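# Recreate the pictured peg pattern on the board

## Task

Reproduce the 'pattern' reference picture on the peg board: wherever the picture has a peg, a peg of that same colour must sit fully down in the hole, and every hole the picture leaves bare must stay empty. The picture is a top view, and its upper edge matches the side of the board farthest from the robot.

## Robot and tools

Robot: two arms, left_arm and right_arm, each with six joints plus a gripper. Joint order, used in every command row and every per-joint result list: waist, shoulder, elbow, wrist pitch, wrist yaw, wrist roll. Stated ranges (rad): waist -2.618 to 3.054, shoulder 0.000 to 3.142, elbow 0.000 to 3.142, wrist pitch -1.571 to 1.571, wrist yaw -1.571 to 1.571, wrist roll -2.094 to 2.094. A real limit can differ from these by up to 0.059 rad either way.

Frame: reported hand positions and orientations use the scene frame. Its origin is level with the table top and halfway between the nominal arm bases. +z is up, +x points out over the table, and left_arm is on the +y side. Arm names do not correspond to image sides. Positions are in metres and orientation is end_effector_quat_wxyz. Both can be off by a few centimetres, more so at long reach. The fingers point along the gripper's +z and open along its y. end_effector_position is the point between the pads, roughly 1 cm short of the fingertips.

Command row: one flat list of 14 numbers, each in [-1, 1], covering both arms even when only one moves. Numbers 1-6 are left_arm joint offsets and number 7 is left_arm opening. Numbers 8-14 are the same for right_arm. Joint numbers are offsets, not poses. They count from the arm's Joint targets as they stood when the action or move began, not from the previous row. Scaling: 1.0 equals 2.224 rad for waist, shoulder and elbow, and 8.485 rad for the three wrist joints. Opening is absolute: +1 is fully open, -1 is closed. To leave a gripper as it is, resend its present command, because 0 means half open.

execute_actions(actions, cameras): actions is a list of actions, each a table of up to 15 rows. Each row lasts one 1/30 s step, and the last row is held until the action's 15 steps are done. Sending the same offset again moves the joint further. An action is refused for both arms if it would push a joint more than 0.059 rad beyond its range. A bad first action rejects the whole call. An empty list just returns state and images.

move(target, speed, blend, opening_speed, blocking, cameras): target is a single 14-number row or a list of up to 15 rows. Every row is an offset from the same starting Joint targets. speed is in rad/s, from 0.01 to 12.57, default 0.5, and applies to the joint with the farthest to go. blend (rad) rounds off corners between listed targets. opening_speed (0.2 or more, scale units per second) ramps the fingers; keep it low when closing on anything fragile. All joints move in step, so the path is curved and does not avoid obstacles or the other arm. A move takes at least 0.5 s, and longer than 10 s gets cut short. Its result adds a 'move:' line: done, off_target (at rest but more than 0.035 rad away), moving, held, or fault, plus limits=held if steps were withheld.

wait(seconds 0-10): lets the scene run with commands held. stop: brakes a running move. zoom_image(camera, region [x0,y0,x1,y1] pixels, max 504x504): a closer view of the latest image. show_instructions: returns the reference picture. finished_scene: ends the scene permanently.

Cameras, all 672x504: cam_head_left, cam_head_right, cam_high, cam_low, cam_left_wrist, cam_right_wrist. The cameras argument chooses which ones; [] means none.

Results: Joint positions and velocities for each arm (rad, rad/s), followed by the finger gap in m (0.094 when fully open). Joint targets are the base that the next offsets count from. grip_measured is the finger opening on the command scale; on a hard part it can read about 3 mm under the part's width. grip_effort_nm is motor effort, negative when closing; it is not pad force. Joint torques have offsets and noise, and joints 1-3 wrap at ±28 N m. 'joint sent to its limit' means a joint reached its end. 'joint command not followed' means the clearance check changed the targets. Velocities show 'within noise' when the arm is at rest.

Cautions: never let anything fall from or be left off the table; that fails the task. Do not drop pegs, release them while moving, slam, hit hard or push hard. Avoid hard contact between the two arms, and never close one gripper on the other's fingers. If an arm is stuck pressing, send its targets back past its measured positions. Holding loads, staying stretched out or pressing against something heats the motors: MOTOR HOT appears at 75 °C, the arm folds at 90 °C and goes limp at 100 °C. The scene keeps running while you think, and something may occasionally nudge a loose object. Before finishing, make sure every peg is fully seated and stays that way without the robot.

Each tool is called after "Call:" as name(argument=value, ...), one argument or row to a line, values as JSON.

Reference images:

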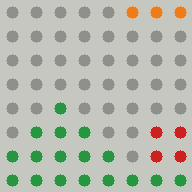

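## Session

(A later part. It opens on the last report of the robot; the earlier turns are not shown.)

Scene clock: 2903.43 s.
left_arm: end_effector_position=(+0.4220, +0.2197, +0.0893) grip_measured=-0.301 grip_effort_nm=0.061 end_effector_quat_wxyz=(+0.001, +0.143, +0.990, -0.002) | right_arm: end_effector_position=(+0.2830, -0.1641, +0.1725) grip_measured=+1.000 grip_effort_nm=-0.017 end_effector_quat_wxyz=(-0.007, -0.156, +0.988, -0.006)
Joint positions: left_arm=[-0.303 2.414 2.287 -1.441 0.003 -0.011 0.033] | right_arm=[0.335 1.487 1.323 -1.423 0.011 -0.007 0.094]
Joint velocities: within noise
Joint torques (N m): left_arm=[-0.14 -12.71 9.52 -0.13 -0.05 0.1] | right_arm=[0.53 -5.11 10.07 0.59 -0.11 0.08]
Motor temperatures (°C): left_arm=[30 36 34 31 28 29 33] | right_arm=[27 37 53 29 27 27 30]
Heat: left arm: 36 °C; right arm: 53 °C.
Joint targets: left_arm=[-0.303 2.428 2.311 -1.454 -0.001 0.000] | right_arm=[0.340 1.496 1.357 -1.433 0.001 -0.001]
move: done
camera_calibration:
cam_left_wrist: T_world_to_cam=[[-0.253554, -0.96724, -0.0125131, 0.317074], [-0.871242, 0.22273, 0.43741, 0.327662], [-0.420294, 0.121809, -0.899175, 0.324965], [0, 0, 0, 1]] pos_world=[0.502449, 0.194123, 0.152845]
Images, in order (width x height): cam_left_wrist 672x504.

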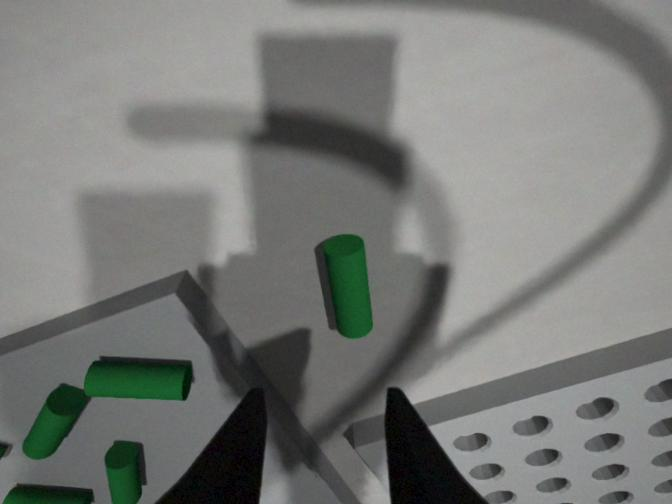

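Call:
move(
  target=[
    [-0.0072,-0.3053,-0.7194,0.2317,0,0,-0.3,0,0,0,0,0,0,1],
    [-0.0072,-0.1933,-0.7653,0.2698,0,0,-0.3,0,0,0,0,0,0,1],
    [-0.0072,-0.1933,-0.7653,0.2698,0,0,-1,0,0,0,0,0,0,1],
    [0,-0.3053,-0.7194,0.2317,0,0,-1,0,0,0,0,0,0,1],
    [0,-0.3049,-0.4326,0.0416,0,0,-1,0,0,0,0,0,0,1],
    [-0.4955,-0.3049,-0.4326,0.0416,0,0,-1,0,0,0,0,0,0,1],
    [-0.4955,-0.2131,-0.4325,-0.0002,0,0,-1,0,0,0,0,0,0,1],
  ],
  speed=[1.2,0.3,0.3,0.6,1.2,1.1,0.7],
  blend=[0,0,0,0,0.1,0,0],
  cameras=["cam_left_wrist"],
)

Call:
move(
  target=[
    [0,0.0346,-0.0414,0.0198,0,0,-1,0,0,0,0,0,0,1],
    [0,0.0346,-0.0414,0.0198,0,0,-0.3,0,0,0,0,0,0,1],
    [0,0.0400,0.0924,-0.0112,0,0,-0.3,0,0,0,0,0,0,1],
    [0,-0.2230,-0.1628,0.0422,0,0,-0.3,0,0,0,0,0,0,1],
  ],
  speed=[0.15,0.2,0.4,0.8],
  cameras=["cam_left_wrist"],
)

Scene clock: 2926.97 s.
left_arm: end_effector_position=(+0.0139, +0.1249, +0.0686) grip_measured=-0.695 grip_effort_nm=-1.043 end_effector_quat_wxyz=(-0.182, +0.627, +0.742, +0.153) | right_arm: end_effector_position=(+0.2830, -0.1641, +0.1725) grip_measured=+1.000 grip_effort_nm=-0.017 end_effector_quat_wxyz=(-0.007, -0.156, +0.988, -0.006)
Joint positions: left_arm=[-1.411 1.939 1.328 -1.44 0.001 -0.001 0.014] | right_arm=[0.335 1.487 1.323 -1.423 0.011 -0.007 0.094]
Joint velocities: within noise
Joint torques (N m): left_arm=[0.47 -7.46 7.86 -1.12 0.01 0.01] | right_arm=[0.53 -5.08 10.07 0.59 -0.12 0.07]
Motor temperatures (°C): left_arm=[30 38 36 32 28 29 33] | right_arm=[27 37 53 29 27 27 30]
Heat: left arm: 38 °C; right arm: 53 °C.
Joint targets: left_arm=[-1.405 1.954 1.350 -1.455 -0.001 0.000] | right_arm=[0.340 1.496 1.357 -1.433 0.001 -0.001]
move: done
camera_calibration:
cam_left_wrist: T_world_to_cam=[[-0.982117, -0.186201, -0.0278416, 0.0353166], [-0.132608, 0.57917, 0.804349, -0.0776184], [-0.133646, 0.793657, -0.593504, 0.0375085], [0, 0, 0, 1]] pos_world=[0.0294051, 0.0217613, 0.085677]
Images, in order (width x height): cam_left_wrist 672x504.

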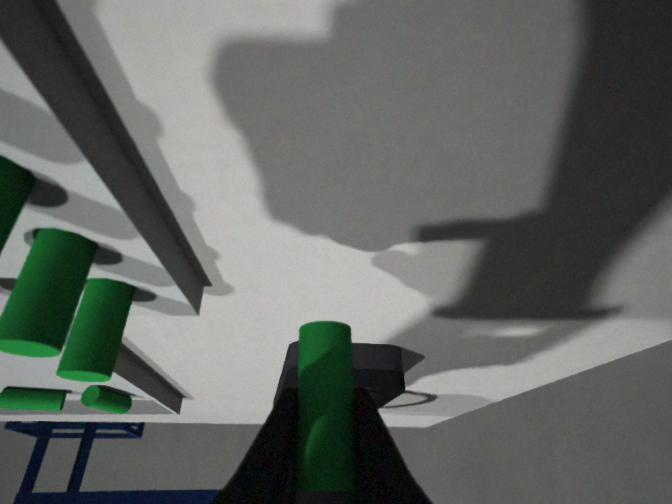

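Scene clock: 2931.27 s.
left_arm: end_effector_position=(+0.0137, +0.1259, +0.0887) grip_measured=-0.301 grip_effort_nm=0.056 end_effector_quat_wxyz=(-0.011, +0.645, +0.764, +0.008) | right_arm: end_effector_position=(+0.2830, -0.1641, +0.1725) grip_measured=+1.000 grip_effort_nm=-0.017 end_effector_quat_wxyz=(-0.007, -0.156, +0.988, -0.006)
Joint positions: left_arm=[-1.411 1.479 1 -1.119 0.001 -0.001 0.033] | right_arm=[0.335 1.487 1.323 -1.423 0.011 -0.007 0.094]
Joint velocities: within noise
Joint torques (N m): left_arm=[0.49 -7.23 5.67 0.13 -0.02 0.01] | right_arm=[0.53 -5.09 10.07 0.59 -0.11 0.07]
Motor temperatures (°C): left_arm=[30 37 35 32 28 29 33] | right_arm=[27 37 53 29 27 27 30]
Heat: left arm: 37 °C; right arm: 53 °C.
Joint targets: left_arm=[-1.405 1.458 0.987 -1.098 -0.001 0.000] | right_arm=[0.340 1.496 1.357 -1.433 0.001 -0.001]
move: done
camera_calibration:
cam_left_wrist: T_world_to_cam=[[-0.980457, -0.196106, -0.0156917, 0.0360631], [-0.180914, 0.867416, 0.463529, -0.0998545], [-0.0772895, 0.45731, -0.885943, 0.116203], [0, 0, 0, 1]] pos_world=[0.0262745, 0.0405469, 0.1498]
Images, in order (width x height): cam_left_wrist 672x504.

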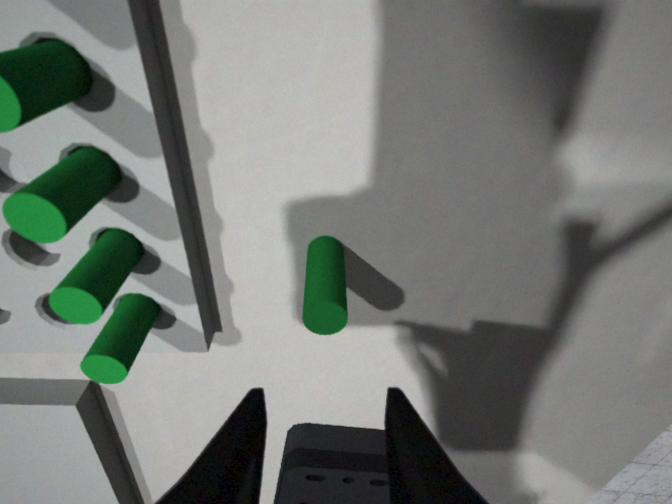

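Call:
move(
  target=[
    [0,0.0472,-0.0827,0.0326,0,0,-0.3,0,0,0,0,0,0,1],
    [0,0.0472,-0.0827,0.0326,0,0,-1,0,0,0,0,0,0,1],
    [0,0,0,0,0,0,-1,0,0,0,0,0,0,1],
    [0.2136,0.0063,0.0090,0,0,-0.0354,-1,0,0,0,0,0,0,1],
    [0.2136,0.0166,-0.0310,0.0138,0,-0.0354,-1,0,0,0,0,0,0,1],
    [0.2136,0.0387,-0.0598,0.0252,0,-0.0354,-1,0,0,0,0,0,0,1],
  ],
  speed=[0.25,0.3,0.5,0.7,0.3,0.15],
  cameras=["cam_left_wrist"],
)

Call:
zoom_image(
  camera="cam_left_wrist",
  region=[240, 260, 420, 395],
)

Scene clock: 2955.77 s.
left_arm: end_effector_position=(+0.1186, +0.1662, +0.0448) grip_measured=-0.700 grip_effort_nm=-1.043 end_effector_quat_wxyz=(-0.001, +0.311, +0.950, +0.000) | right_arm: end_effector_position=(+0.2830, -0.1641, +0.1725) grip_measured=+1.000 grip_effort_nm=-0.017 end_effector_quat_wxyz=(-0.007, -0.156, +0.988, -0.006)
Joint positions: left_arm=[-0.931 1.532 0.865 -0.905 0.001 -0.292 0.014] | right_arm=[0.335 1.487 1.323 -1.423 0.011 -0.007 0.094]
Joint velocities: within noise
Joint torques (N m): left_arm=[0.12 -4.44 5.63 0.2 -0.02 -0.11] | right_arm=[0.5 -5.09 10.09 0.59 -0.11 0.07]
Motor temperatures (°C): left_arm=[30 36 34 31 28 29 33] | right_arm=[27 37 53 29 27 27 30]
Heat: left arm: 36 °C; right arm: 53 °C.
Joint targets: left_arm=[-0.930 1.544 0.854 -0.884 -0.001 -0.301] | right_arm=[0.340 1.496 1.357 -1.433 0.001 -0.001]
move: done
camera_calibration:
cam_left_wrist: T_world_to_cam=[[-0.567155, -0.823463, -0.0156327, 0.20131], [-0.743254, 0.503549, 0.440468, 0.0327286], [-0.354838, 0.261433, -0.897632, 0.132928], [0, 0, 0, 1]] pos_world=[0.185667, 0.114539, 0.108051]
Images, in order (width x height): cam_left_wrist 672x504.

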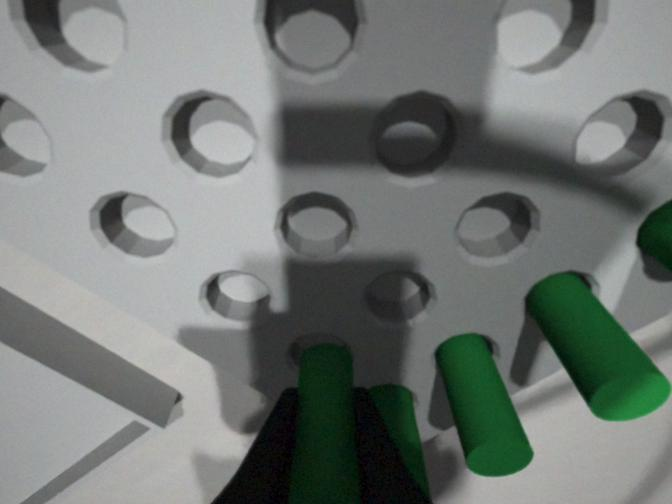

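Scaled by 2.800 from the camera's 672x504 image, which has a finer 960x720 frame.

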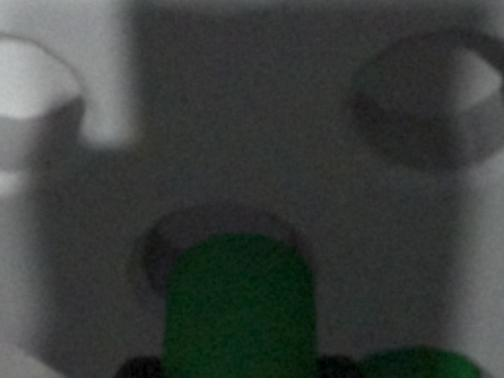

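Call:
move(
  target=[
    [0.0036,0,0,0,0,0,-1,0,0,0,0,0,0,1],
    [0.0036,0.0108,-0.0148,0.0068,0,0,-1,0,0,0,0,0,0,1],
    [0.0036,0.0162,-0.0216,0.0097,0,0,-1,0,0,0,0,0,0,1],
  ],
  speed=[0.1,0.12,0.08],
  cameras=["cam_left_wrist"],
)

Scene clock: 2967.17 s.
left_arm: end_effector_position=(+0.1199, +0.1660, +0.0416) grip_measured=-0.700 grip_effort_nm=-1.048 end_effector_quat_wxyz=(+0.002, +0.309, +0.951, -0.002) | right_arm: end_effector_position=(+0.2830, -0.1641, +0.1725) grip_measured=+1.000 grip_effort_nm=-0.017 end_effector_quat_wxyz=(-0.007, -0.156, +0.988, -0.006)
Joint positions: left_arm=[-0.928 1.535 0.854 -0.884 0.001 -0.293 0.014] | right_arm=[0.335 1.487 1.323 -1.423 0.011 -0.007 0.094]
Joint velocities: within noise
Joint torques (N m): left_arm=[0.46 -1.74 2.15 0.9 -0.02 -0.11] | right_arm=[0.51 -5.12 10.07 0.58 -0.11 0.08]
Motor temperatures (°C): left_arm=[30 35 34 31 28 29 33] | right_arm=[27 37 53 29 27 27 30]
Heat: left arm: 35 °C; right arm: 53 °C.
Joint targets: left_arm=[-0.922 1.580 0.807 -0.801 -0.001 -0.301] | right_arm=[0.340 1.496 1.357 -1.433 0.001 -0.001]
move: off_target (left_arm); left_arm: the wrist pitch is farthest, 0.082 rad from its target
camera_calibration:
cam_left_wrist: T_world_to_cam=[[-0.563614, -0.82593, -0.0134038, 0.201794], [-0.747304, 0.502912, 0.434299, 0.0360844], [-0.35196, 0.254794, -0.900669, 0.131464], [0, 0, 0, 1]] pos_world=[0.18697, 0.115024, 0.105439]
Images, in order (width x height): cam_left_wrist 672x504.

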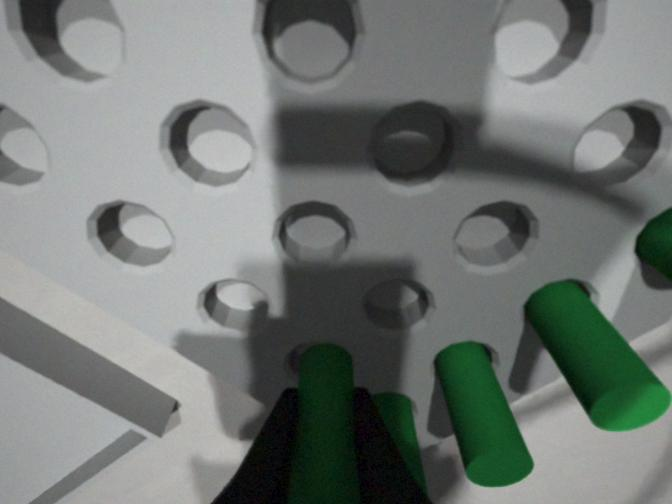

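Call:
zoom_image(
  camera="cam_left_wrist",
  region=[240, 260, 420, 395],
)

Scaled by 2.800 from the camera's 672x504 image, which has a finer 960x720 frame.

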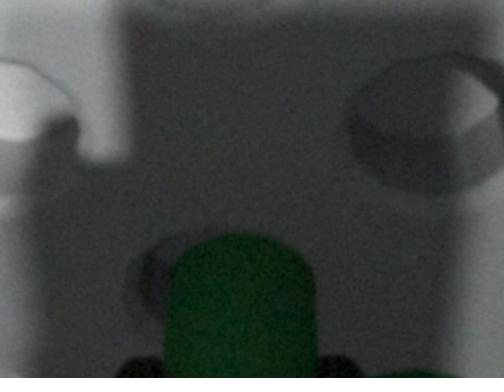

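Call:
move(
  target=[
    [0.004,-0.0398,0.0483,-0.0212,0,0,-1,0,0,0,0,0,0,1],
    [0.004,-0.0178,0.0196,-0.0098,0,0,-1,0,0,0,0,0,0,1],
  ],
  speed=[0.2,0.15],
  cameras=["cam_left_wrist"],
)

Call:
zoom_image(
  camera="cam_left_wrist",
  region=[240, 260, 420, 395],
)

Scene clock: 2988.03 s.
left_arm: end_effector_position=(+0.1199, +0.1692, +0.0445) grip_measured=-0.700 grip_effort_nm=-1.048 end_effector_quat_wxyz=(-0.002, +0.305, +0.952, +0.001) | right_arm: end_effector_position=(+0.2830, -0.1641, +0.1725) grip_measured=+1.000 grip_effort_nm=-0.017 end_effector_quat_wxyz=(-0.007, -0.156, +0.988, -0.006)
Joint positions: left_arm=[-0.919 1.529 0.861 -0.906 0.001 -0.293 0.014] | right_arm=[0.335 1.487 1.323 -1.423 0.011 -0.007 0.094]
Joint velocities: within noise
Joint torques (N m): left_arm=[0.58 -4.53 5.63 0.17 0 -0.11] | right_arm=[0.51 -5.09 10.07 0.59 -0.11 0.07]
Motor temperatures (°C): left_arm=[30 33 33 32 28 29 34] | right_arm=[27 37 53 29 27 27 30]
Heat: left arm: 34 °C; right arm: 53 °C.
Joint targets: left_arm=[-0.913 1.541 0.850 -0.885 -0.001 -0.301] | right_arm=[0.340 1.496 1.357 -1.433 0.001 -0.001]
move: done
camera_calibration:
cam_left_wrist: T_world_to_cam=[[-0.55678, -0.830504, -0.0160737, 0.204532], [-0.748774, 0.493422, 0.442576, 0.0346009], [-0.35963, 0.258453, -0.896587, 0.133374], [0, 0, 0, 1]] pos_world=[0.187753, 0.118321, 0.107556]
Images, in order (width x height): cam_left_wrist 672x504.

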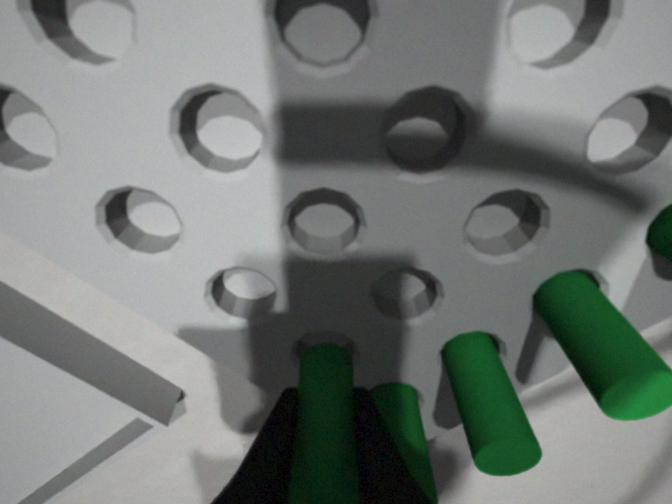

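Scaled by 2.800 from the camera's 672x504 image, which has a finer 960x720 frame.

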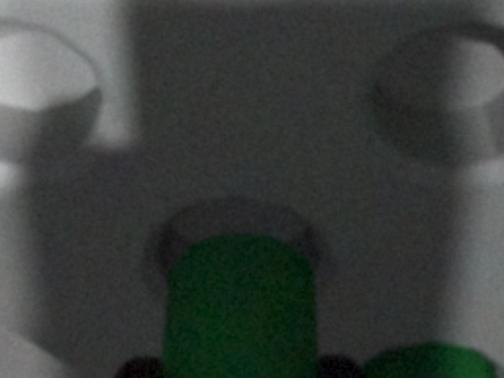

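Call:
move(
  target=[
    [0,0.0126,-0.0130,0.0068,0,0,-1,0,0,0,0,0,0,1],
    [0,0.018,-0.0198,0.0097,0,0,-1,0,0,0,0,0,0,1],
  ],
  speed=[0.12,0.08],
  cameras=["cam_left_wrist"],
)

Scene clock: 2996.63 s.
left_arm: end_effector_position=(+0.1206, +0.1683, +0.0327) grip_measured=-0.700 grip_effort_nm=-1.043 end_effector_quat_wxyz=(-0.001, +0.305, +0.952, +0.000) | right_arm: end_effector_position=(+0.2830, -0.1641, +0.1725) grip_measured=+1.000 grip_effort_nm=-0.012 end_effector_quat_wxyz=(-0.007, -0.156, +0.988, -0.006)
Joint positions: left_arm=[-0.919 1.554 0.833 -0.852 0.001 -0.293 0.014] | right_arm=[0.335 1.487 1.323 -1.423 0.011 -0.007 0.094]
Joint velocities: within noise
Joint torques (N m): left_arm=[0.46 -3.3 3.97 0.52 -0.04 -0.1] | right_arm=[0.51 -5.09 10.09 0.59 -0.12 0.07]
Motor temperatures (°C): left_arm=[30 33 34 32 28 29 34] | right_arm=[27 37 53 29 27 27 30]
Heat: left arm: 34 °C; right arm: 53 °C.
Joint targets: left_arm=[-0.913 1.581 0.806 -0.802 -0.001 -0.301] | right_arm=[0.340 1.496 1.357 -1.433 0.001 -0.001]
move: off_target (left_arm); left_arm: the wrist pitch is farthest, 0.049 rad from its target
camera_calibration:
cam_left_wrist: T_world_to_cam=[[-0.556814, -0.830489, -0.0156637, 0.203951], [-0.749056, 0.493887, 0.441579, 0.0408437], [-0.35899, 0.25761, -0.897086, 0.123394], [0, 0, 0, 1]] pos_world=[0.188454, 0.11742, 0.0958537]
Images, in order (width x height): cam_left_wrist 672x504.

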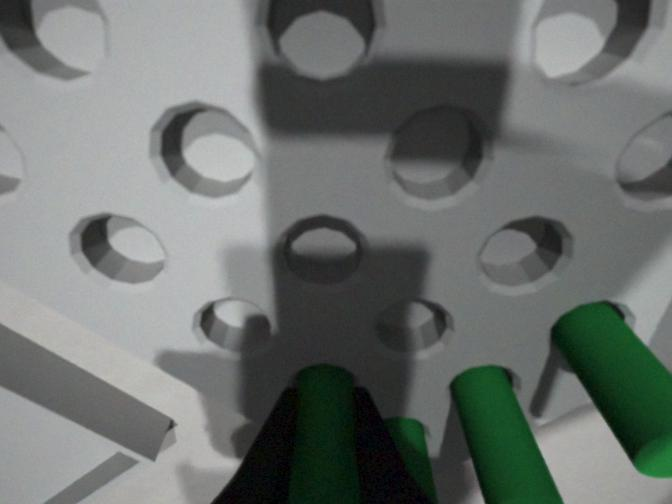

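Call:
move(
  target=[
    [0,-0.0114,0.0127,-0.0056,0,0,-1,0,0,0,0,0,0,1],
    [0,-0.0114,0.0127,-0.0056,0,0,-0.55,0,0,0,0,0,0,1],
    [0,-0.049,0.0859,-0.0347,0,0,-0.55,0,0,0,0,0,0,1],
    [0.4204,0.1578,0.2959,-0.0355,0,0.0915,-0.35,0,0,0,0,0,0,1],
    [0.4204,0.1776,0.2545,-0.0197,0,0.0915,-0.35,0,0,0,0,0,0,1],
  ],
  speed=[0.1,0.1,0.4,1,0.3],
  cameras=["cam_left_wrist"],
)

Scene clock: 3025.50 s.
left_arm: end_effector_position=(+0.3328, +0.3705, +0.0467) grip_measured=-0.352 grip_effort_nm=0.061 end_effector_quat_wxyz=(+0.002, +0.214, +0.977, +0.004) | right_arm: end_effector_position=(+0.2830, -0.1641, +0.1725) grip_measured=+1.000 grip_effort_nm=-0.017 end_effector_quat_wxyz=(-0.007, -0.156, +0.988, -0.006)
Joint positions: left_arm=[0.026 1.958 1.381 -0.989 -0.007 0.464 0.03] | right_arm=[0.335 1.487 1.323 -1.423 0.011 -0.007 0.094]
Joint velocities: within noise
Joint torques (N m): left_arm=[-0.31 -8.25 5.85 0.15 0.04 0.13] | right_arm=[0.51 -5.08 10.06 0.59 -0.12 0.07]
Motor temperatures (°C): left_arm=[30 33 34 31 28 29 34] | right_arm=[27 37 53 29 27 27 30]
Heat: left arm: 34 °C; right arm: 53 °C.
Joint targets: left_arm=[0.022 1.976 1.372 -0.969 -0.001 0.476] | right_arm=[0.340 1.496 1.357 -1.433 0.001 -0.001]
move: done
camera_calibration:
cam_left_wrist: T_world_to_cam=[[-0.390115, -0.92044, -0.0244811, 0.468484], [-0.832071, 0.341027, 0.437446, 0.178208], [-0.394294, 0.191024, -0.898912, 0.196495], [0, 0, 0, 1]] pos_world=[0.408521, 0.332902, 0.110144]
Images, in order (width x height): cam_left_wrist 672x504.

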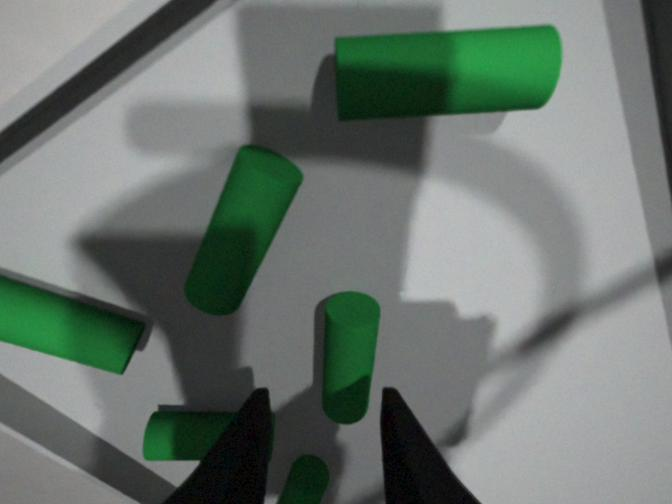

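Call:
move(
  target=[
    [-0.0108,-0.0108,0.0295,-0.0089,0,-0.0047,-0.35,0,0,0,0,0,0,1],
    [-0.0108,0.0184,-0.0114,0.0077,0,-0.0047,-0.35,0,0,0,0,0,0,1],
    [-0.0108,0.0184,-0.0114,0.0077,0,-0.0047,-1,0,0,0,0,0,0,1],
  ],
  speed=[0.3,0.2,0.3],
  cameras=["cam_left_wrist"],
)

Scene clock: 3080.27 s.
left_arm: end_effector_position=(+0.3378, +0.3615, +0.0275) grip_measured=-0.701 grip_effort_nm=-1.048 end_effector_quat_wxyz=(+0.004, +0.216, +0.976, +0.004) | right_arm: end_effector_position=(+0.2830, -0.1641, +0.1725) grip_measured=+1.000 grip_effort_nm=-0.017 end_effector_quat_wxyz=(-0.007, -0.156, +0.988, -0.006)
Joint positions: left_arm=[0.001 1.997 1.357 -0.921 -0.007 0.442 0.014] | right_arm=[0.335 1.487 1.323 -1.423 0.011 -0.007 0.094]
Joint velocities: within noise
Joint torques (N m): left_arm=[-0.32 -8.49 5.63 0.18 0.02 -0.07] | right_arm=[0.51 -5.09 10.06 0.59 -0.12 0.07]
Motor temperatures (°C): left_arm=[30 35 33 31 28 29 33] | right_arm=[27 37 53 29 27 27 30]
Heat: left arm: 35 °C; right arm: 53 °C.
Joint targets: left_arm=[-0.002 2.016 1.347 -0.904 -0.001 0.436] | right_arm=[0.340 1.496 1.357 -1.433 0.001 -0.001]
move: done
camera_calibration:
cam_left_wrist: T_world_to_cam=[[-0.393197, -0.919082, -0.0261507, 0.462253], [-0.832769, 0.343927, 0.433832, 0.19312], [-0.389733, 0.192359, -0.900614, 0.18102], [0, 0, 0, 1]] pos_world=[0.41313, 0.323608, 0.0913362]
Images, in order (width x height): cam_left_wrist 672x504.

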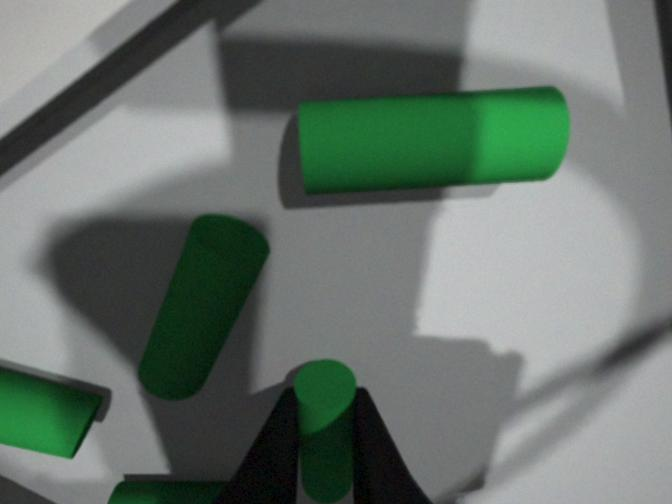

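Call:
move(
  target=[
    [0,-0.05,0.063,-0.0295,0,0,-1,0,0,0,0,0,0,1],
    [-0.1353,0.1853,0.4335,-0.0648,0.0001,-0.0514,-1,0,0,0,0,0,0,1],
    [-0.1353,0.1902,0.3210,-0.0343,0.0001,-0.0514,-1,0,0,0,0,0,0,1],
    [-0.1353,0.1902,0.3210,-0.0343,0.0001,-0.0514,-0.3,0,0,0,0,0,0,1],
    [-0.1353,0.1853,0.4335,-0.0648,0.0001,-0.0514,-0.3,0,0,0,0,0,0,1],
  ],
  speed=[0.5,1.0,0.3,0.3,0.5],
  blend=[0.05,0,0,0,0],
  cameras=["cam_left_wrist"],
)

Scene clock: 3098.43 s.
left_arm: end_effector_position=(+0.4218, +0.2193, +0.0890) grip_measured=-0.301 grip_effort_nm=0.066 end_effector_quat_wxyz=(+0.001, +0.154, +0.988, +0.002) | right_arm: end_effector_position=(+0.2830, -0.1641, +0.1725) grip_measured=+1.000 grip_effort_nm=-0.022 end_effector_quat_wxyz=(-0.007, -0.156, +0.988, -0.006)
Joint positions: left_arm=[-0.308 2.415 2.287 -1.441 -0.005 0.007 0.033] | right_arm=[0.335 1.487 1.323 -1.423 0.011 -0.007 0.094]
Joint velocities: within noise
Joint torques (N m): left_arm=[0.39 -12.52 9.54 -0.13 0.04 -0.11] | right_arm=[0.53 -5.08 10.07 0.59 -0.12 0.07]
Motor temperatures (°C): left_arm=[30 36 34 31 28 29 33] | right_arm=[27 37 53 29 27 27 30]
Heat: left arm: 36 °C; right arm: 53 °C.
Joint targets: left_arm=[-0.303 2.429 2.311 -1.454 0.000 0.000] | right_arm=[0.340 1.496 1.357 -1.433 0.001 -0.001]
move: done
camera_calibration:
cam_left_wrist: T_world_to_cam=[[-0.275151, -0.961173, -0.0209469, 0.325144], [-0.866823, 0.2386, 0.437822, 0.322357], [-0.415825, 0.138624, -0.898817, 0.319052], [0, 0, 0, 1]] pos_world=[0.501559, 0.191377, 0.152445]
Images, in order (width x height): cam_left_wrist 672x504.

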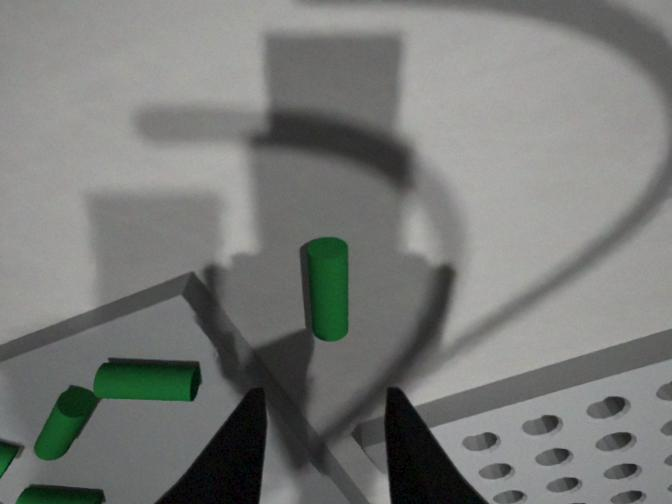

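Call:
move(
  target=[
    [0,-0.3053,-0.7194,0.2317,0,0,-0.3,0,0,0,0,0,0,1],
    [0,-0.1933,-0.7653,0.2698,0,0,-0.3,0,0,0,0,0,0,1],
    [0,-0.1933,-0.7653,0.2698,0,0,-1,0,0,0,0,0,0,1],
    [0,-0.3053,-0.7194,0.2317,0,0,-1,0,0,0,0,0,0,1],
    [0,-0.3049,-0.4326,0.0416,0,0,-1,0,0,0,0,0,0,1],
    [-0.4955,-0.3049,-0.4326,0.0416,0,0,-1,0,0,0,0,0,0,1],
    [-0.4955,-0.2131,-0.4325,-0.0002,0,0,-1,0,0,0,0,0,0,1],
  ],
  speed=[1.2,0.3,0.3,0.6,1.2,1.1,0.7],
  blend=[0,0,0,0,0.1,0,0],
  cameras=["cam_left_wrist"],
)

Call:
move(
  target=[
    [0,0.0346,-0.0414,0.0198,0,0,-1,0,0,0,0,0,0,1],
    [0,0.0346,-0.0414,0.0198,0,0,-0.3,0,0,0,0,0,0,1],
    [0,0.04,0.0924,-0.0112,0,0,-0.3,0,0,0,0,0,0,1],
    [0,-0.223,-0.1628,0.0422,0,0,-0.3,0,0,0,0,0,0,1],
  ],
  speed=[0.15,0.2,0.4,0.8],
  cameras=["cam_left_wrist"],
)

Scene clock: 3121.93 s.
left_arm: end_effector_position=(+0.0139, +0.1252, +0.0685) grip_measured=-0.696 grip_effort_nm=-1.043 end_effector_quat_wxyz=(-0.183, +0.629, +0.740, +0.153) | right_arm: end_effector_position=(+0.2830, -0.1641, +0.1725) grip_measured=+1.000 grip_effort_nm=-0.022 end_effector_quat_wxyz=(-0.007, -0.156, +0.988, -0.006)
Joint positions: left_arm=[-1.411 1.94 1.328 -1.441 0.001 0.005 0.014] | right_arm=[0.335 1.487 1.323 -1.423 0.011 -0.007 0.094]
Joint velocities: within noise
Joint torques (N m): left_arm=[0.51 -7.39 7.84 -1.12 -0.02 -0.09] | right_arm=[0.51 -5.08 10.09 0.6 -0.11 0.08]
Motor temperatures (°C): left_arm=[30 38 35 32 28 29 33] | right_arm=[27 37 53 29 27 27 30]
Heat: left arm: 38 °C; right arm: 53 °C.
Joint targets: left_arm=[-1.405 1.955 1.349 -1.456 0.000 -0.001] | right_arm=[0.340 1.496 1.357 -1.433 0.001 -0.001]
move: done
camera_calibration:
cam_left_wrist: T_world_to_cam=[[-0.983213, -0.180691, -0.0253526, 0.0345646], [-0.127176, 0.57902, 0.805333, -0.0778009], [-0.130837, 0.795038, -0.59228, 0.0368898], [0, 0, 0, 1]] pos_world=[0.0289165, 0.021965, 0.0853811]
Images, in order (width x height): cam_left_wrist 672x504.

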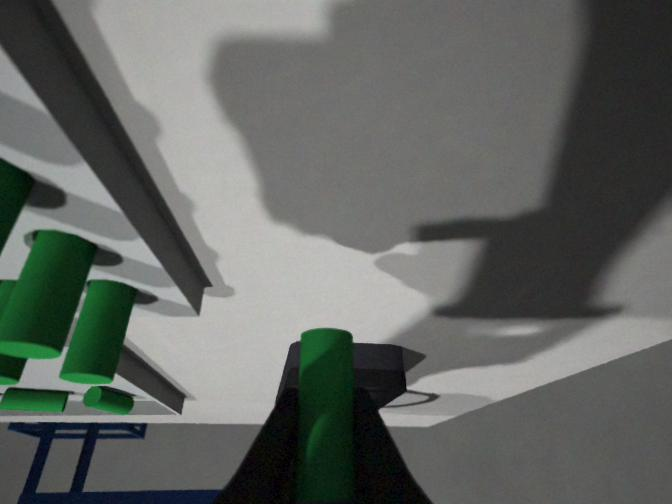

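Scene clock: 3126.37 s.
left_arm: end_effector_position=(+0.0137, +0.1262, +0.0885) grip_measured=-0.301 grip_effort_nm=0.071 end_effector_quat_wxyz=(-0.011, +0.648, +0.762, +0.009) | right_arm: end_effector_position=(+0.2830, -0.1641, +0.1725) grip_measured=+1.000 grip_effort_nm=-0.022 end_effector_quat_wxyz=(-0.007, -0.156, +0.988, -0.006)
Joint positions: left_arm=[-1.411 1.48 1 -1.119 0.001 0.005 0.033] | right_arm=[0.335 1.487 1.323 -1.423 0.011 -0.007 0.094]
Joint velocities: within noise
Joint torques (N m): left_arm=[0.35 -7.19 5.71 0.13 0 -0.07] | right_arm=[0.54 -5.09 10.09 0.58 -0.12 0.07]
Motor temperatures (°C): left_arm=[30 38 35 31 28 29 33] | right_arm=[27 37 53 29 27 27 30]
Heat: left arm: 38 °C; right arm: 53 °C.
Joint targets: left_arm=[-1.405 1.459 0.987 -1.098 0.000 -0.001] | right_arm=[0.340 1.496 1.357 -1.433 0.001 -0.001]
move: done
camera_calibration:
cam_left_wrist: T_world_to_cam=[[-0.981625, -0.190152, -0.0159818, 0.0354297], [-0.175696, 0.867957, 0.464523, -0.100154], [-0.0744585, 0.458795, -0.885417, 0.115553], [0, 0, 0, 1]] pos_world=[0.0257858, 0.0406517, 0.149402]
Images, in order (width x height): cam_left_wrist 672x504.

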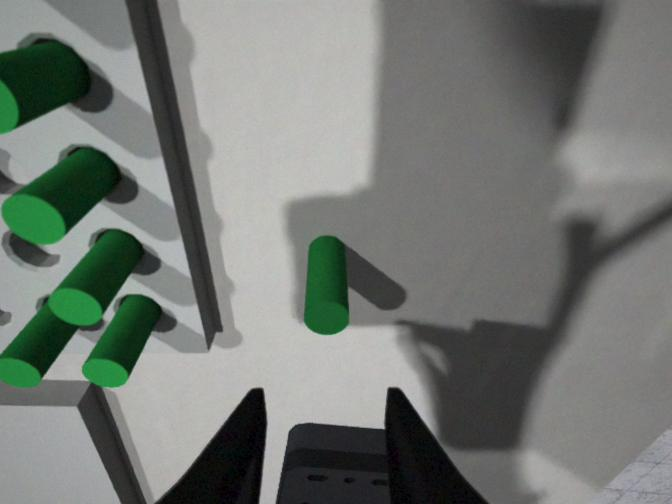

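Call:
move(
  target=[
    [0,0.0472,-0.0827,0.0326,0,0,-0.3,0,0,0,0,0,0,1],
    [0,0.0472,-0.0827,0.0326,0,0,-1,0,0,0,0,0,0,1],
    [0,0,0,0,0,0,-1,0,0,0,0,0,0,1],
    [0.1931,0.0525,0.0488,0.0009,0,-0.0411,-1,0,0,0,0,0,0,1],
    [0.1931,0.0621,0.0144,0.0138,0,-0.0411,-1,0,0,0,0,0,0,1],
    [0.1931,0.0842,-0.0138,0.0252,0,-0.0411,-1,0,0,0,0,0,0,1],
  ],
  speed=[0.25,0.3,0.5,0.7,0.3,0.15],
  cameras=["cam_left_wrist"],
)

Call:
zoom_image(
  camera="cam_left_wrist",
  region=[240, 260, 420, 395],
)

Scene clock: 3148.63 s.
left_arm: end_effector_position=(+0.1256, +0.1379, +0.0450) grip_measured=-0.700 grip_effort_nm=-1.043 end_effector_quat_wxyz=(+0.000, +0.309, +0.951, +0.000) | right_arm: end_effector_position=(+0.2830, -0.1641, +0.1725) grip_measured=+1.000 grip_effort_nm=-0.017 end_effector_quat_wxyz=(-0.007, -0.156, +0.988, -0.006)
Joint positions: left_arm=[-0.975 1.632 0.967 -0.905 0 -0.341 0.014] | right_arm=[0.335 1.487 1.323 -1.423 0.011 -0.007 0.094]
Joint velocities: within noise
Joint torques (N m): left_arm=[-0.05 -5.45 5.63 0.17 -0.02 -0.1] | right_arm=[0.53 -5.09 10.06 0.59 -0.12 0.07]
Motor temperatures (°C): left_arm=[30 36 34 31 28 29 33] | right_arm=[27 37 53 29 27 27 30]
Heat: left arm: 36 °C; right arm: 53 °C.
Joint targets: left_arm=[-0.975 1.646 0.956 -0.884 0.000 -0.349] | right_arm=[0.340 1.496 1.357 -1.433 0.001 -0.001]
move: done
camera_calibration:
cam_left_wrist: T_world_to_cam=[[-0.563055, -0.826276, -0.0154068, 0.181843], [-0.746377, 0.500427, 0.438742, 0.0530615], [-0.354812, 0.258535, -0.898481, 0.143382], [0, 0, 0, 1]] pos_world=[0.192865, 0.0866294, 0.108348]
Images, in order (width x height): cam_left_wrist 672x504.

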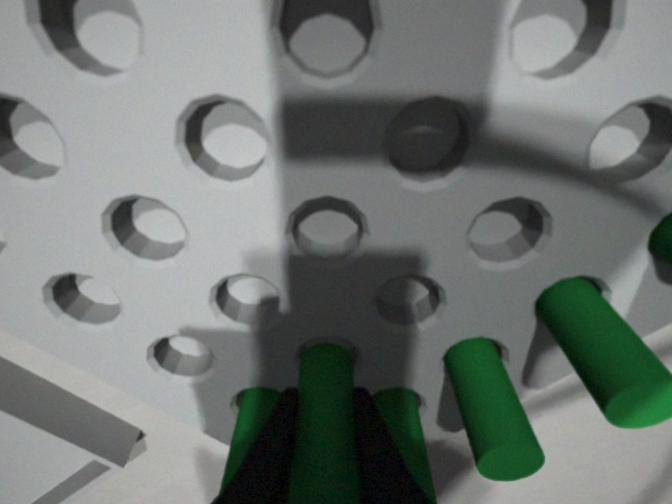

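Scaled by 2.800 from the camera's 672x504 image, which has a finer 960x720 frame.

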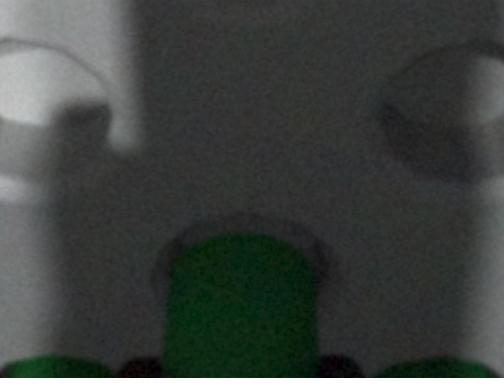

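Call:
move(
  target=[
    [0,0.0082,-0.0139,0.0058,0,0,-1,0,0,0,0,0,0,1],
    [0,0.0136,-0.0207,0.0087,0,0,-1,0,0,0,0,0,0,1],
  ],
  speed=0.1,
  cameras=["cam_left_wrist"],
)

Scene clock: 3160.70 s.
left_arm: end_effector_position=(+0.1250, +0.1387, +0.0330) grip_measured=-0.700 grip_effort_nm=-1.053 end_effector_quat_wxyz=(+0.000, +0.309, +0.951, +0.000) | right_arm: end_effector_position=(+0.2830, -0.1641, +0.1725) grip_measured=+1.000 grip_effort_nm=-0.012 end_effector_quat_wxyz=(-0.007, -0.156, +0.988, -0.006)
Joint positions: left_arm=[-0.975 1.65 0.934 -0.854 0 -0.341 0.014] | right_arm=[0.335 1.487 1.323 -1.423 0.011 -0.007 0.094]
Joint velocities: within noise
Joint torques (N m): left_arm=[-0.13 -4.16 4.38 0.48 -0.01 -0.14] | right_arm=[0.54 -5.09 10.04 0.59 -0.11 0.07]
Motor temperatures (°C): left_arm=[30 35 34 31 28 29 33] | right_arm=[27 37 53 29 27 27 30]
Heat: left arm: 35 °C; right arm: 53 °C.
Joint targets: left_arm=[-0.975 1.676 0.910 -0.810 0.000 -0.349] | right_arm=[0.340 1.496 1.357 -1.433 0.001 -0.001]
move: off_target (left_arm); left_arm: the wrist pitch is farthest, 0.044 rad from its target
camera_calibration:
cam_left_wrist: T_world_to_cam=[[-0.562777, -0.826462, -0.015593, 0.181963], [-0.746444, 0.500005, 0.439109, 0.0574481], [-0.35511, 0.258759, -0.898299, 0.132291], [0, 0, 0, 1]] pos_world=[0.192264, 0.0874294, 0.0964485]
Images, in order (width x height): cam_left_wrist 672x504.

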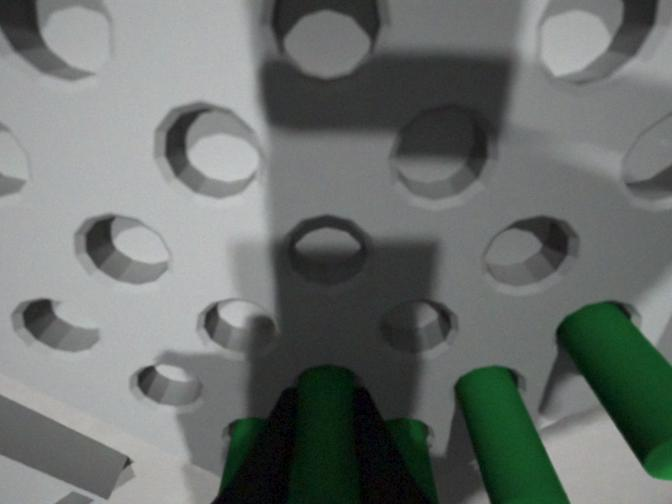

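Call:
move(
  target=[
    [0,-0.0114,0.0127,-0.0056,0,0,-1,0,0,0,0,0,0,1],
    [0,-0.0114,0.0127,-0.0056,0,0,-0.55,0,0,0,0,0,0,1],
    [0,-0.045,0.0834,-0.0331,0,0,-0.55,0,0,0,0,0,0,1],
    [0.4465,0.2041,0.3799,-0.0448,0,0.1531,-0.35,0,0,0,0,0,0,1],
    [0.4465,0.2204,0.3369,-0.0303,0,0.1531,-0.35,0,0,0,0,0,0,1],
  ],
  speed=[0.3,0.3,0.35,1.1,0.4],
  cameras=["cam_left_wrist"],
)

Scene clock: 3195.57 s.
left_arm: end_effector_position=(+0.3853, +0.3704, +0.0474) grip_measured=-0.352 grip_effort_nm=0.066 end_effector_quat_wxyz=(+0.002, +0.439, +0.898, +0.007) | right_arm: end_effector_position=(+0.2830, -0.1641, +0.1725) grip_measured=+1.000 grip_effort_nm=-0.017 end_effector_quat_wxyz=(-0.007, -0.156, +0.988, -0.006)
Joint positions: left_arm=[0.021 2.147 1.669 -1.082 -0.01 0.937 0.03] | right_arm=[0.335 1.487 1.323 -1.423 0.011 -0.007 0.094]
Joint velocities: within noise
Joint torques (N m): left_arm=[-0.24 -9.98 6.01 0.13 0.08 0.15] | right_arm=[0.54 -5.08 10.07 0.59 -0.12 0.07]
Motor temperatures (°C): left_arm=[30 34 34 31 28 29 34] | right_arm=[27 37 53 29 27 27 30]
Heat: left arm: 34 °C; right arm: 53 °C.
Joint targets: left_arm=[0.018 2.166 1.659 -1.067 0.000 0.950] | right_arm=[0.340 1.496 1.357 -1.433 0.001 -0.001]
move: done
camera_calibration:
cam_left_wrist: T_world_to_cam=[[-0.770197, -0.63709, -0.0302243, 0.530629], [-0.582399, 0.683179, 0.440543, -0.00151543], [-0.260017, 0.356907, -0.897223, 0.104594], [0, 0, 0, 1]] pos_world=[0.435002, 0.301763, 0.11055]
Images, in order (width x height): cam_left_wrist 672x504.

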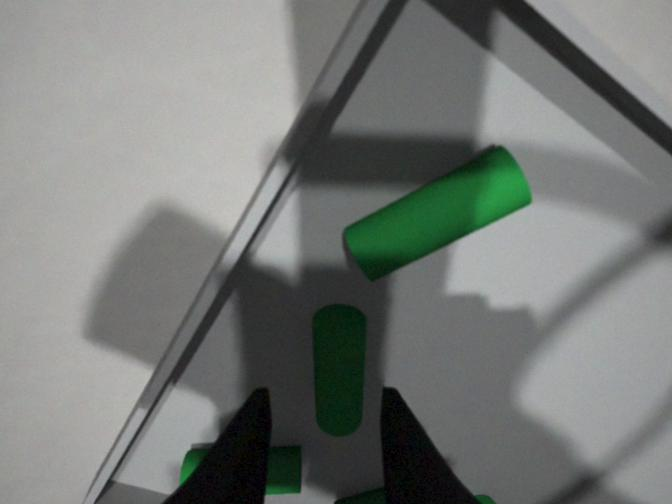

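Call:
move(
  target=[
    [-0.0067,-0.0184,0.0225,-0.009,0,0,-0.35,0,0,0,0,0,0,1],
    [-0.0067,0.0088,-0.0238,0.0087,0,0,-0.35,0,0,0,0,0,0,1],
    [-0.0067,0.0088,-0.0238,0.0087,0,0,-1,0,0,0,0,0,0,1],
  ],
  speed=[0.3,0.2,0.3],
  cameras=["cam_left_wrist"],
)

Call:
move(
  target=[
    [0,-0.0309,0.1012,-0.0344,0,0,-1,0,0,0,0,0,0,1],
    [-0.1376,0.1095,0.317,-0.0543,0,-0.112,-1,0,0,0,0,0,0,1],
    [-0.1376,0.114,0.2046,-0.0238,0,-0.112,-1,0,0,0,0,0,0,1],
    [-0.1376,0.114,0.2046,-0.0238,0,-0.112,-0.3,0,0,0,0,0,0,1],
    [-0.1376,0.1095,0.317,-0.0543,0,-0.112,-0.3,0,0,0,0,0,0,1],
  ],
  speed=[0.5,1.0,0.3,0.3,0.5],
  blend=[0.05,0,0,0,0],
  cameras=["cam_left_wrist"],
)

Scene clock: 3231.60 s.
left_arm: end_effector_position=(+0.3865, +0.3653, +0.0287) grip_measured=-0.698 grip_effort_nm=-1.028 end_effector_quat_wxyz=(+0.006, +0.445, +0.895, +0.009) | right_arm: end_effector_position=(+0.2830, -0.1641, +0.1725) grip_measured=+1.000 grip_effort_nm=-0.022 end_effector_quat_wxyz=(-0.007, -0.156, +0.988, -0.006)
Joint positions: left_arm=[0.009 2.163 1.618 -1.007 -0.01 0.937 0.014] | right_arm=[0.335 1.487 1.323 -1.423 0.011 -0.007 0.094]
Joint velocities: within noise
Joint torques (N m): left_arm=[-0.46 -9.68 5.83 0.17 0.04 0.11] | right_arm=[0.54 -5.09 10.07 0.59 -0.12 0.07]
Motor temperatures (°C): left_arm=[30 39 34 31 28 29 33] | right_arm=[27 37 53 29 27 27 30]
Heat: left arm: 39 °C; right arm: 53 °C.
Joint targets: left_arm=[0.003 2.186 1.607 -0.993 0.000 0.950] | right_arm=[0.340 1.496 1.357 -1.433 0.001 -0.001]
move: done
camera_calibration:
cam_left_wrist: T_world_to_cam=[[-0.778102, -0.627058, -0.0368181, 0.527399], [-0.57717, 0.690608, 0.435816, 0.00629759], [-0.247855, 0.36036, -0.899282, 0.0840292], [0, 0, 0, 1]] pos_world=[0.434832, 0.29608, 0.0922392]
Images, in order (width x height): cam_left_wrist 672x504.

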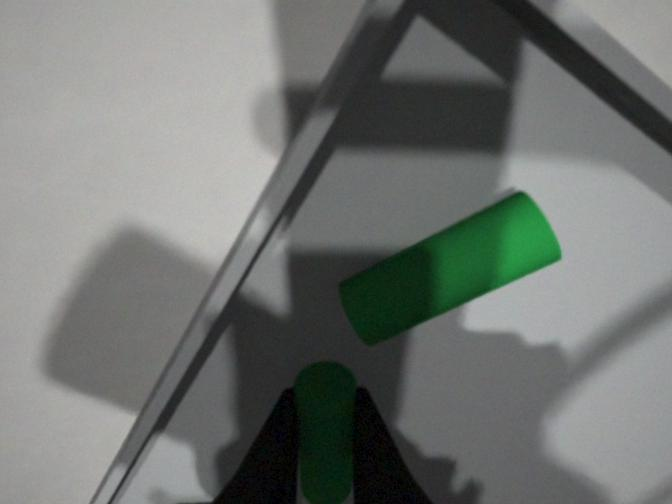

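Scene clock: 3236.63 s.
left_arm: end_effector_position=(+0.4219, +0.2194, +0.0891) grip_measured=-0.301 grip_effort_nm=0.066 end_effector_quat_wxyz=(+0.001, +0.154, +0.988, +0.003) | right_arm: end_effector_position=(+0.2830, -0.1641, +0.1725) grip_measured=+1.000 grip_effort_nm=-0.017 end_effector_quat_wxyz=(-0.007, -0.156, +0.988, -0.006)
Joint positions: left_arm=[-0.308 2.415 2.287 -1.441 -0.007 0.007 0.033] | right_arm=[0.335 1.487 1.323 -1.423 0.011 -0.007 0.094]
Joint velocities: within noise
Joint torques (N m): left_arm=[0.28 -12.48 9.44 -0.18 0.08 -0.11] | right_arm=[0.51 -5.09 10.07 0.59 -0.11 0.08]
Motor temperatures (°C): left_arm=[30 39 34 31 28 29 33] | right_arm=[27 37 53 29 27 27 30]
Heat: left arm: 39 °C; right arm: 53 °C.
Joint targets: left_arm=[-0.303 2.430 2.312 -1.454 0.000 0.000] | right_arm=[0.340 1.496 1.357 -1.433 0.001 -0.001]
move: done
camera_calibration:
cam_left_wrist: T_world_to_cam=[[-0.275514, -0.961025, -0.0228785, 0.3256], [-0.86715, 0.238189, 0.437398, 0.322578], [-0.414901, 0.140348, -0.898977, 0.318462], [0, 0, 0, 1]] pos_world=[0.501561, 0.19138, 0.152644]
Images, in order (width x height): cam_left_wrist 672x504.

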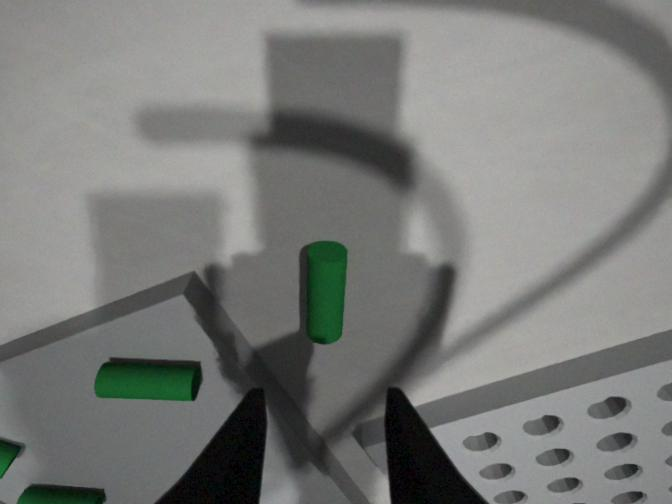

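Call:
move(
  target=[
    [0,-0.3053,-0.7194,0.2317,0,0,-0.3,0,0,0,0,0,0,1],
    [0,-0.1933,-0.7653,0.2698,0,0,-0.3,0,0,0,0,0,0,1],
    [0,-0.1933,-0.7653,0.2698,0,0,-1,0,0,0,0,0,0,1],
    [0,-0.3053,-0.7194,0.2317,0,0,-1,0,0,0,0,0,0,1],
    [0,-0.3049,-0.4326,0.0416,0,0,-1,0,0,0,0,0,0,1],
    [-0.4955,-0.3049,-0.4326,0.0416,0,0,-1,0,0,0,0,0,0,1],
    [-0.4955,-0.2131,-0.4325,-0.0002,0,0,-1,0,0,0,0,0,0,1],
  ],
  speed=[1.2,0.3,0.3,0.6,1.2,1.1,0.7],
  blend=[0,0,0,0,0.1,0,0],
  cameras=["cam_left_wrist"],
)

Call:
move(
  target=[
    [0,0.0346,-0.0414,0.0198,0,0,-1,0,0,0,0,0,0,1],
    [0,0.0346,-0.0414,0.0198,0,0,-0.3,0,0,0,0,0,0,1],
    [0,0.04,0.0924,-0.0112,0,0,-0.3,0,0,0,0,0,0,1],
    [0,-0.223,-0.1628,0.0422,0,0,-0.3,0,0,0,0,0,0,1],
  ],
  speed=[0.15,0.2,0.4,0.8],
  cameras=["cam_left_wrist"],
)

Scene clock: 3277.00 s.
left_arm: end_effector_position=(+0.0139, +0.1251, +0.0683) grip_measured=-0.695 grip_effort_nm=-1.043 end_effector_quat_wxyz=(-0.183, +0.629, +0.740, +0.154) | right_arm: end_effector_position=(+0.2830, -0.1641, +0.1725) grip_measured=+1.000 grip_effort_nm=-0.022 end_effector_quat_wxyz=(-0.007, -0.156, +0.988, -0.006)
Joint positions: left_arm=[-1.411 1.94 1.328 -1.441 0 0.005 0.014] | right_arm=[0.335 1.487 1.323 -1.423 0.011 -0.007 0.094]
Joint velocities: within noise
Joint torques (N m): left_arm=[0.38 -7.41 7.71 -1.09 0 -0.07] | right_arm=[0.54 -5.09 10.09 0.59 -0.12 0.07]
Motor temperatures (°C): left_arm=[30 39 36 31 28 29 33] | right_arm=[27 37 53 29 27 27 30]
Heat: left arm: 39 °C; right arm: 53 °C.
Joint targets: left_arm=[-1.405 1.956 1.349 -1.456 0.000 -0.001] | right_arm=[0.340 1.496 1.357 -1.433 0.001 -0.001]
move: done
camera_calibration:
cam_left_wrist: T_world_to_cam=[[-0.983297, -0.180177, -0.0257508, 0.0344722], [-0.127133, 0.578681, 0.805584, -0.0776913], [-0.130246, 0.795402, -0.591922, 0.0368418], [0, 0, 0, 1]] pos_world=[0.0288178, 0.0218655, 0.085282]
Images, in order (width x height): cam_left_wrist 672x504.

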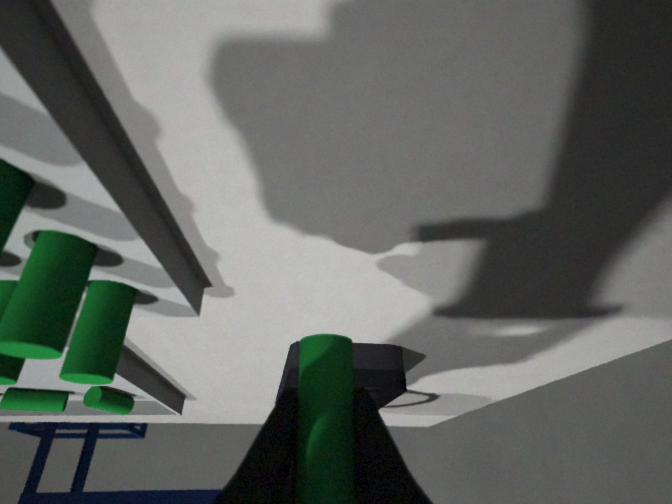

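Scene clock: 3281.57 s.
left_arm: end_effector_position=(+0.0137, +0.1260, +0.0884) grip_measured=-0.301 grip_effort_nm=0.066 end_effector_quat_wxyz=(-0.011, +0.648, +0.762, +0.009) | right_arm: end_effector_position=(+0.2830, -0.1641, +0.1725) grip_measured=+1.000 grip_effort_nm=-0.017 end_effector_quat_wxyz=(-0.007, -0.156, +0.988, -0.006)
Joint positions: left_arm=[-1.411 1.481 1 -1.119 0 0.005 0.033] | right_arm=[0.335 1.487 1.323 -1.423 0.011 -0.007 0.094]
Joint velocities: within noise
Joint torques (N m): left_arm=[0.39 -7.21 5.76 0.14 -0.03 -0.08] | right_arm=[0.51 -5.08 10.09 0.59 -0.12 0.07]
Motor temperatures (°C): left_arm=[30 38 36 31 28 29 33] | right_arm=[27 37 53 29 27 27 30]
Heat: left arm: 38 °C; right arm: 53 °C.
Joint targets: left_arm=[-1.405 1.459 0.987 -1.098 0.000 -0.001] | right_arm=[0.340 1.496 1.357 -1.433 0.001 -0.001]
move: done
camera_calibration:
cam_left_wrist: T_world_to_cam=[[-0.981703, -0.189711, -0.0163779, 0.0353366], [-0.175462, 0.867836, 0.464838, -0.100001], [-0.0739716, 0.459207, -0.885244, 0.115494], [0, 0, 0, 1]] pos_world=[0.025687, 0.0404525, 0.149303]
Images, in order (width x height): cam_left_wrist 672x504.

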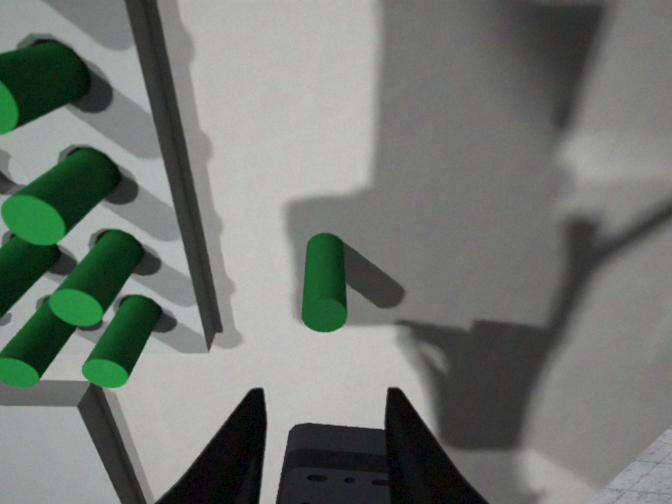

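Call:
move(
  target=[
    [0,0.0472,-0.0827,0.0326,0,0,-0.3,0,0,0,0,0,0,1],
    [0,0.0472,-0.0827,0.0326,0,0,-1,0,0,0,0,0,0,1],
    [0,0,0,0,0,0,-1,0,0,0,0,0,0,1],
    [0.1748,0.0984,0.0972,0.0002,0,-0.046,-1,0,0,0,0,0,0,1],
    [0.1748,0.1071,0.0637,0.0126,0,-0.046,-1,0,0,0,0,0,0,1],
    [0.1748,0.1287,0.0361,0.0238,0,-0.046,-1,0,0,0,0,0,0,1],
  ],
  speed=[0.25,0.3,0.5,0.7,0.3,0.15],
  cameras=["cam_left_wrist"],
)

Call:
zoom_image(
  camera="cam_left_wrist",
  region=[240, 260, 420, 395],
)

Scene clock: 3293.50 s.
left_arm: end_effector_position=(+0.1317, +0.1089, +0.0452) grip_measured=-0.700 grip_effort_nm=-1.053 end_effector_quat_wxyz=(+0.001, +0.308, +0.952, -0.001) | right_arm: end_effector_position=(+0.2830, -0.1641, +0.1725) grip_measured=+1.000 grip_effort_nm=-0.022 end_effector_quat_wxyz=(-0.007, -0.156, +0.988, -0.006)
Joint positions: left_arm=[-1.013 1.73 1.079 -0.917 0 -0.382 0.014] | right_arm=[0.335 1.487 1.323 -1.423 0.011 -0.007 0.094]
Joint velocities: within noise
Joint torques (N m): left_arm=[-0.35 -6.27 5.59 0.2 -0.01 -0.11] | right_arm=[0.53 -5.12 10.06 0.58 -0.12 0.08]
Motor temperatures (°C): left_arm=[30 37 35 31 28 29 33] | right_arm=[27 37 53 29 27 27 30]
Heat: left arm: 37 °C; right arm: 53 °C.
Joint targets: left_arm=[-1.017 1.746 1.068 -0.896 0.000 -0.391] | right_arm=[0.340 1.496 1.357 -1.433 0.001 -0.001]
move: done
camera_calibration:
cam_left_wrist: T_world_to_cam=[[-0.560542, -0.827997, -0.0146293, 0.161217], [-0.748303, 0.498865, 0.437237, 0.0724674], [-0.354733, 0.256037, -0.899227, 0.153545], [0, 0, 0, 1]] pos_world=[0.199064, 0.0580222, 0.108745]
Images, in order (width x height): cam_left_wrist 672x504.

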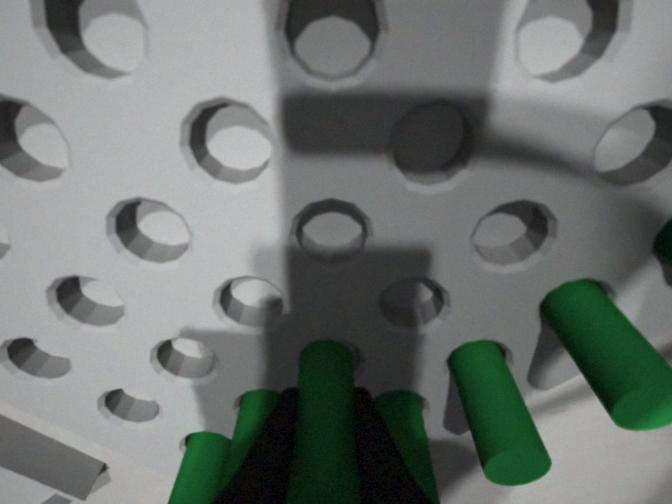

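Scaled by 2.800 from the camera's 672x504 image, which has a finer 960x720 frame.

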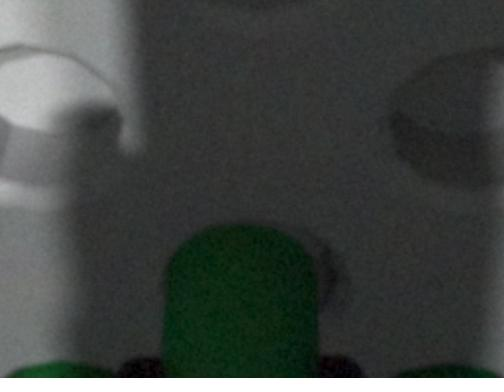

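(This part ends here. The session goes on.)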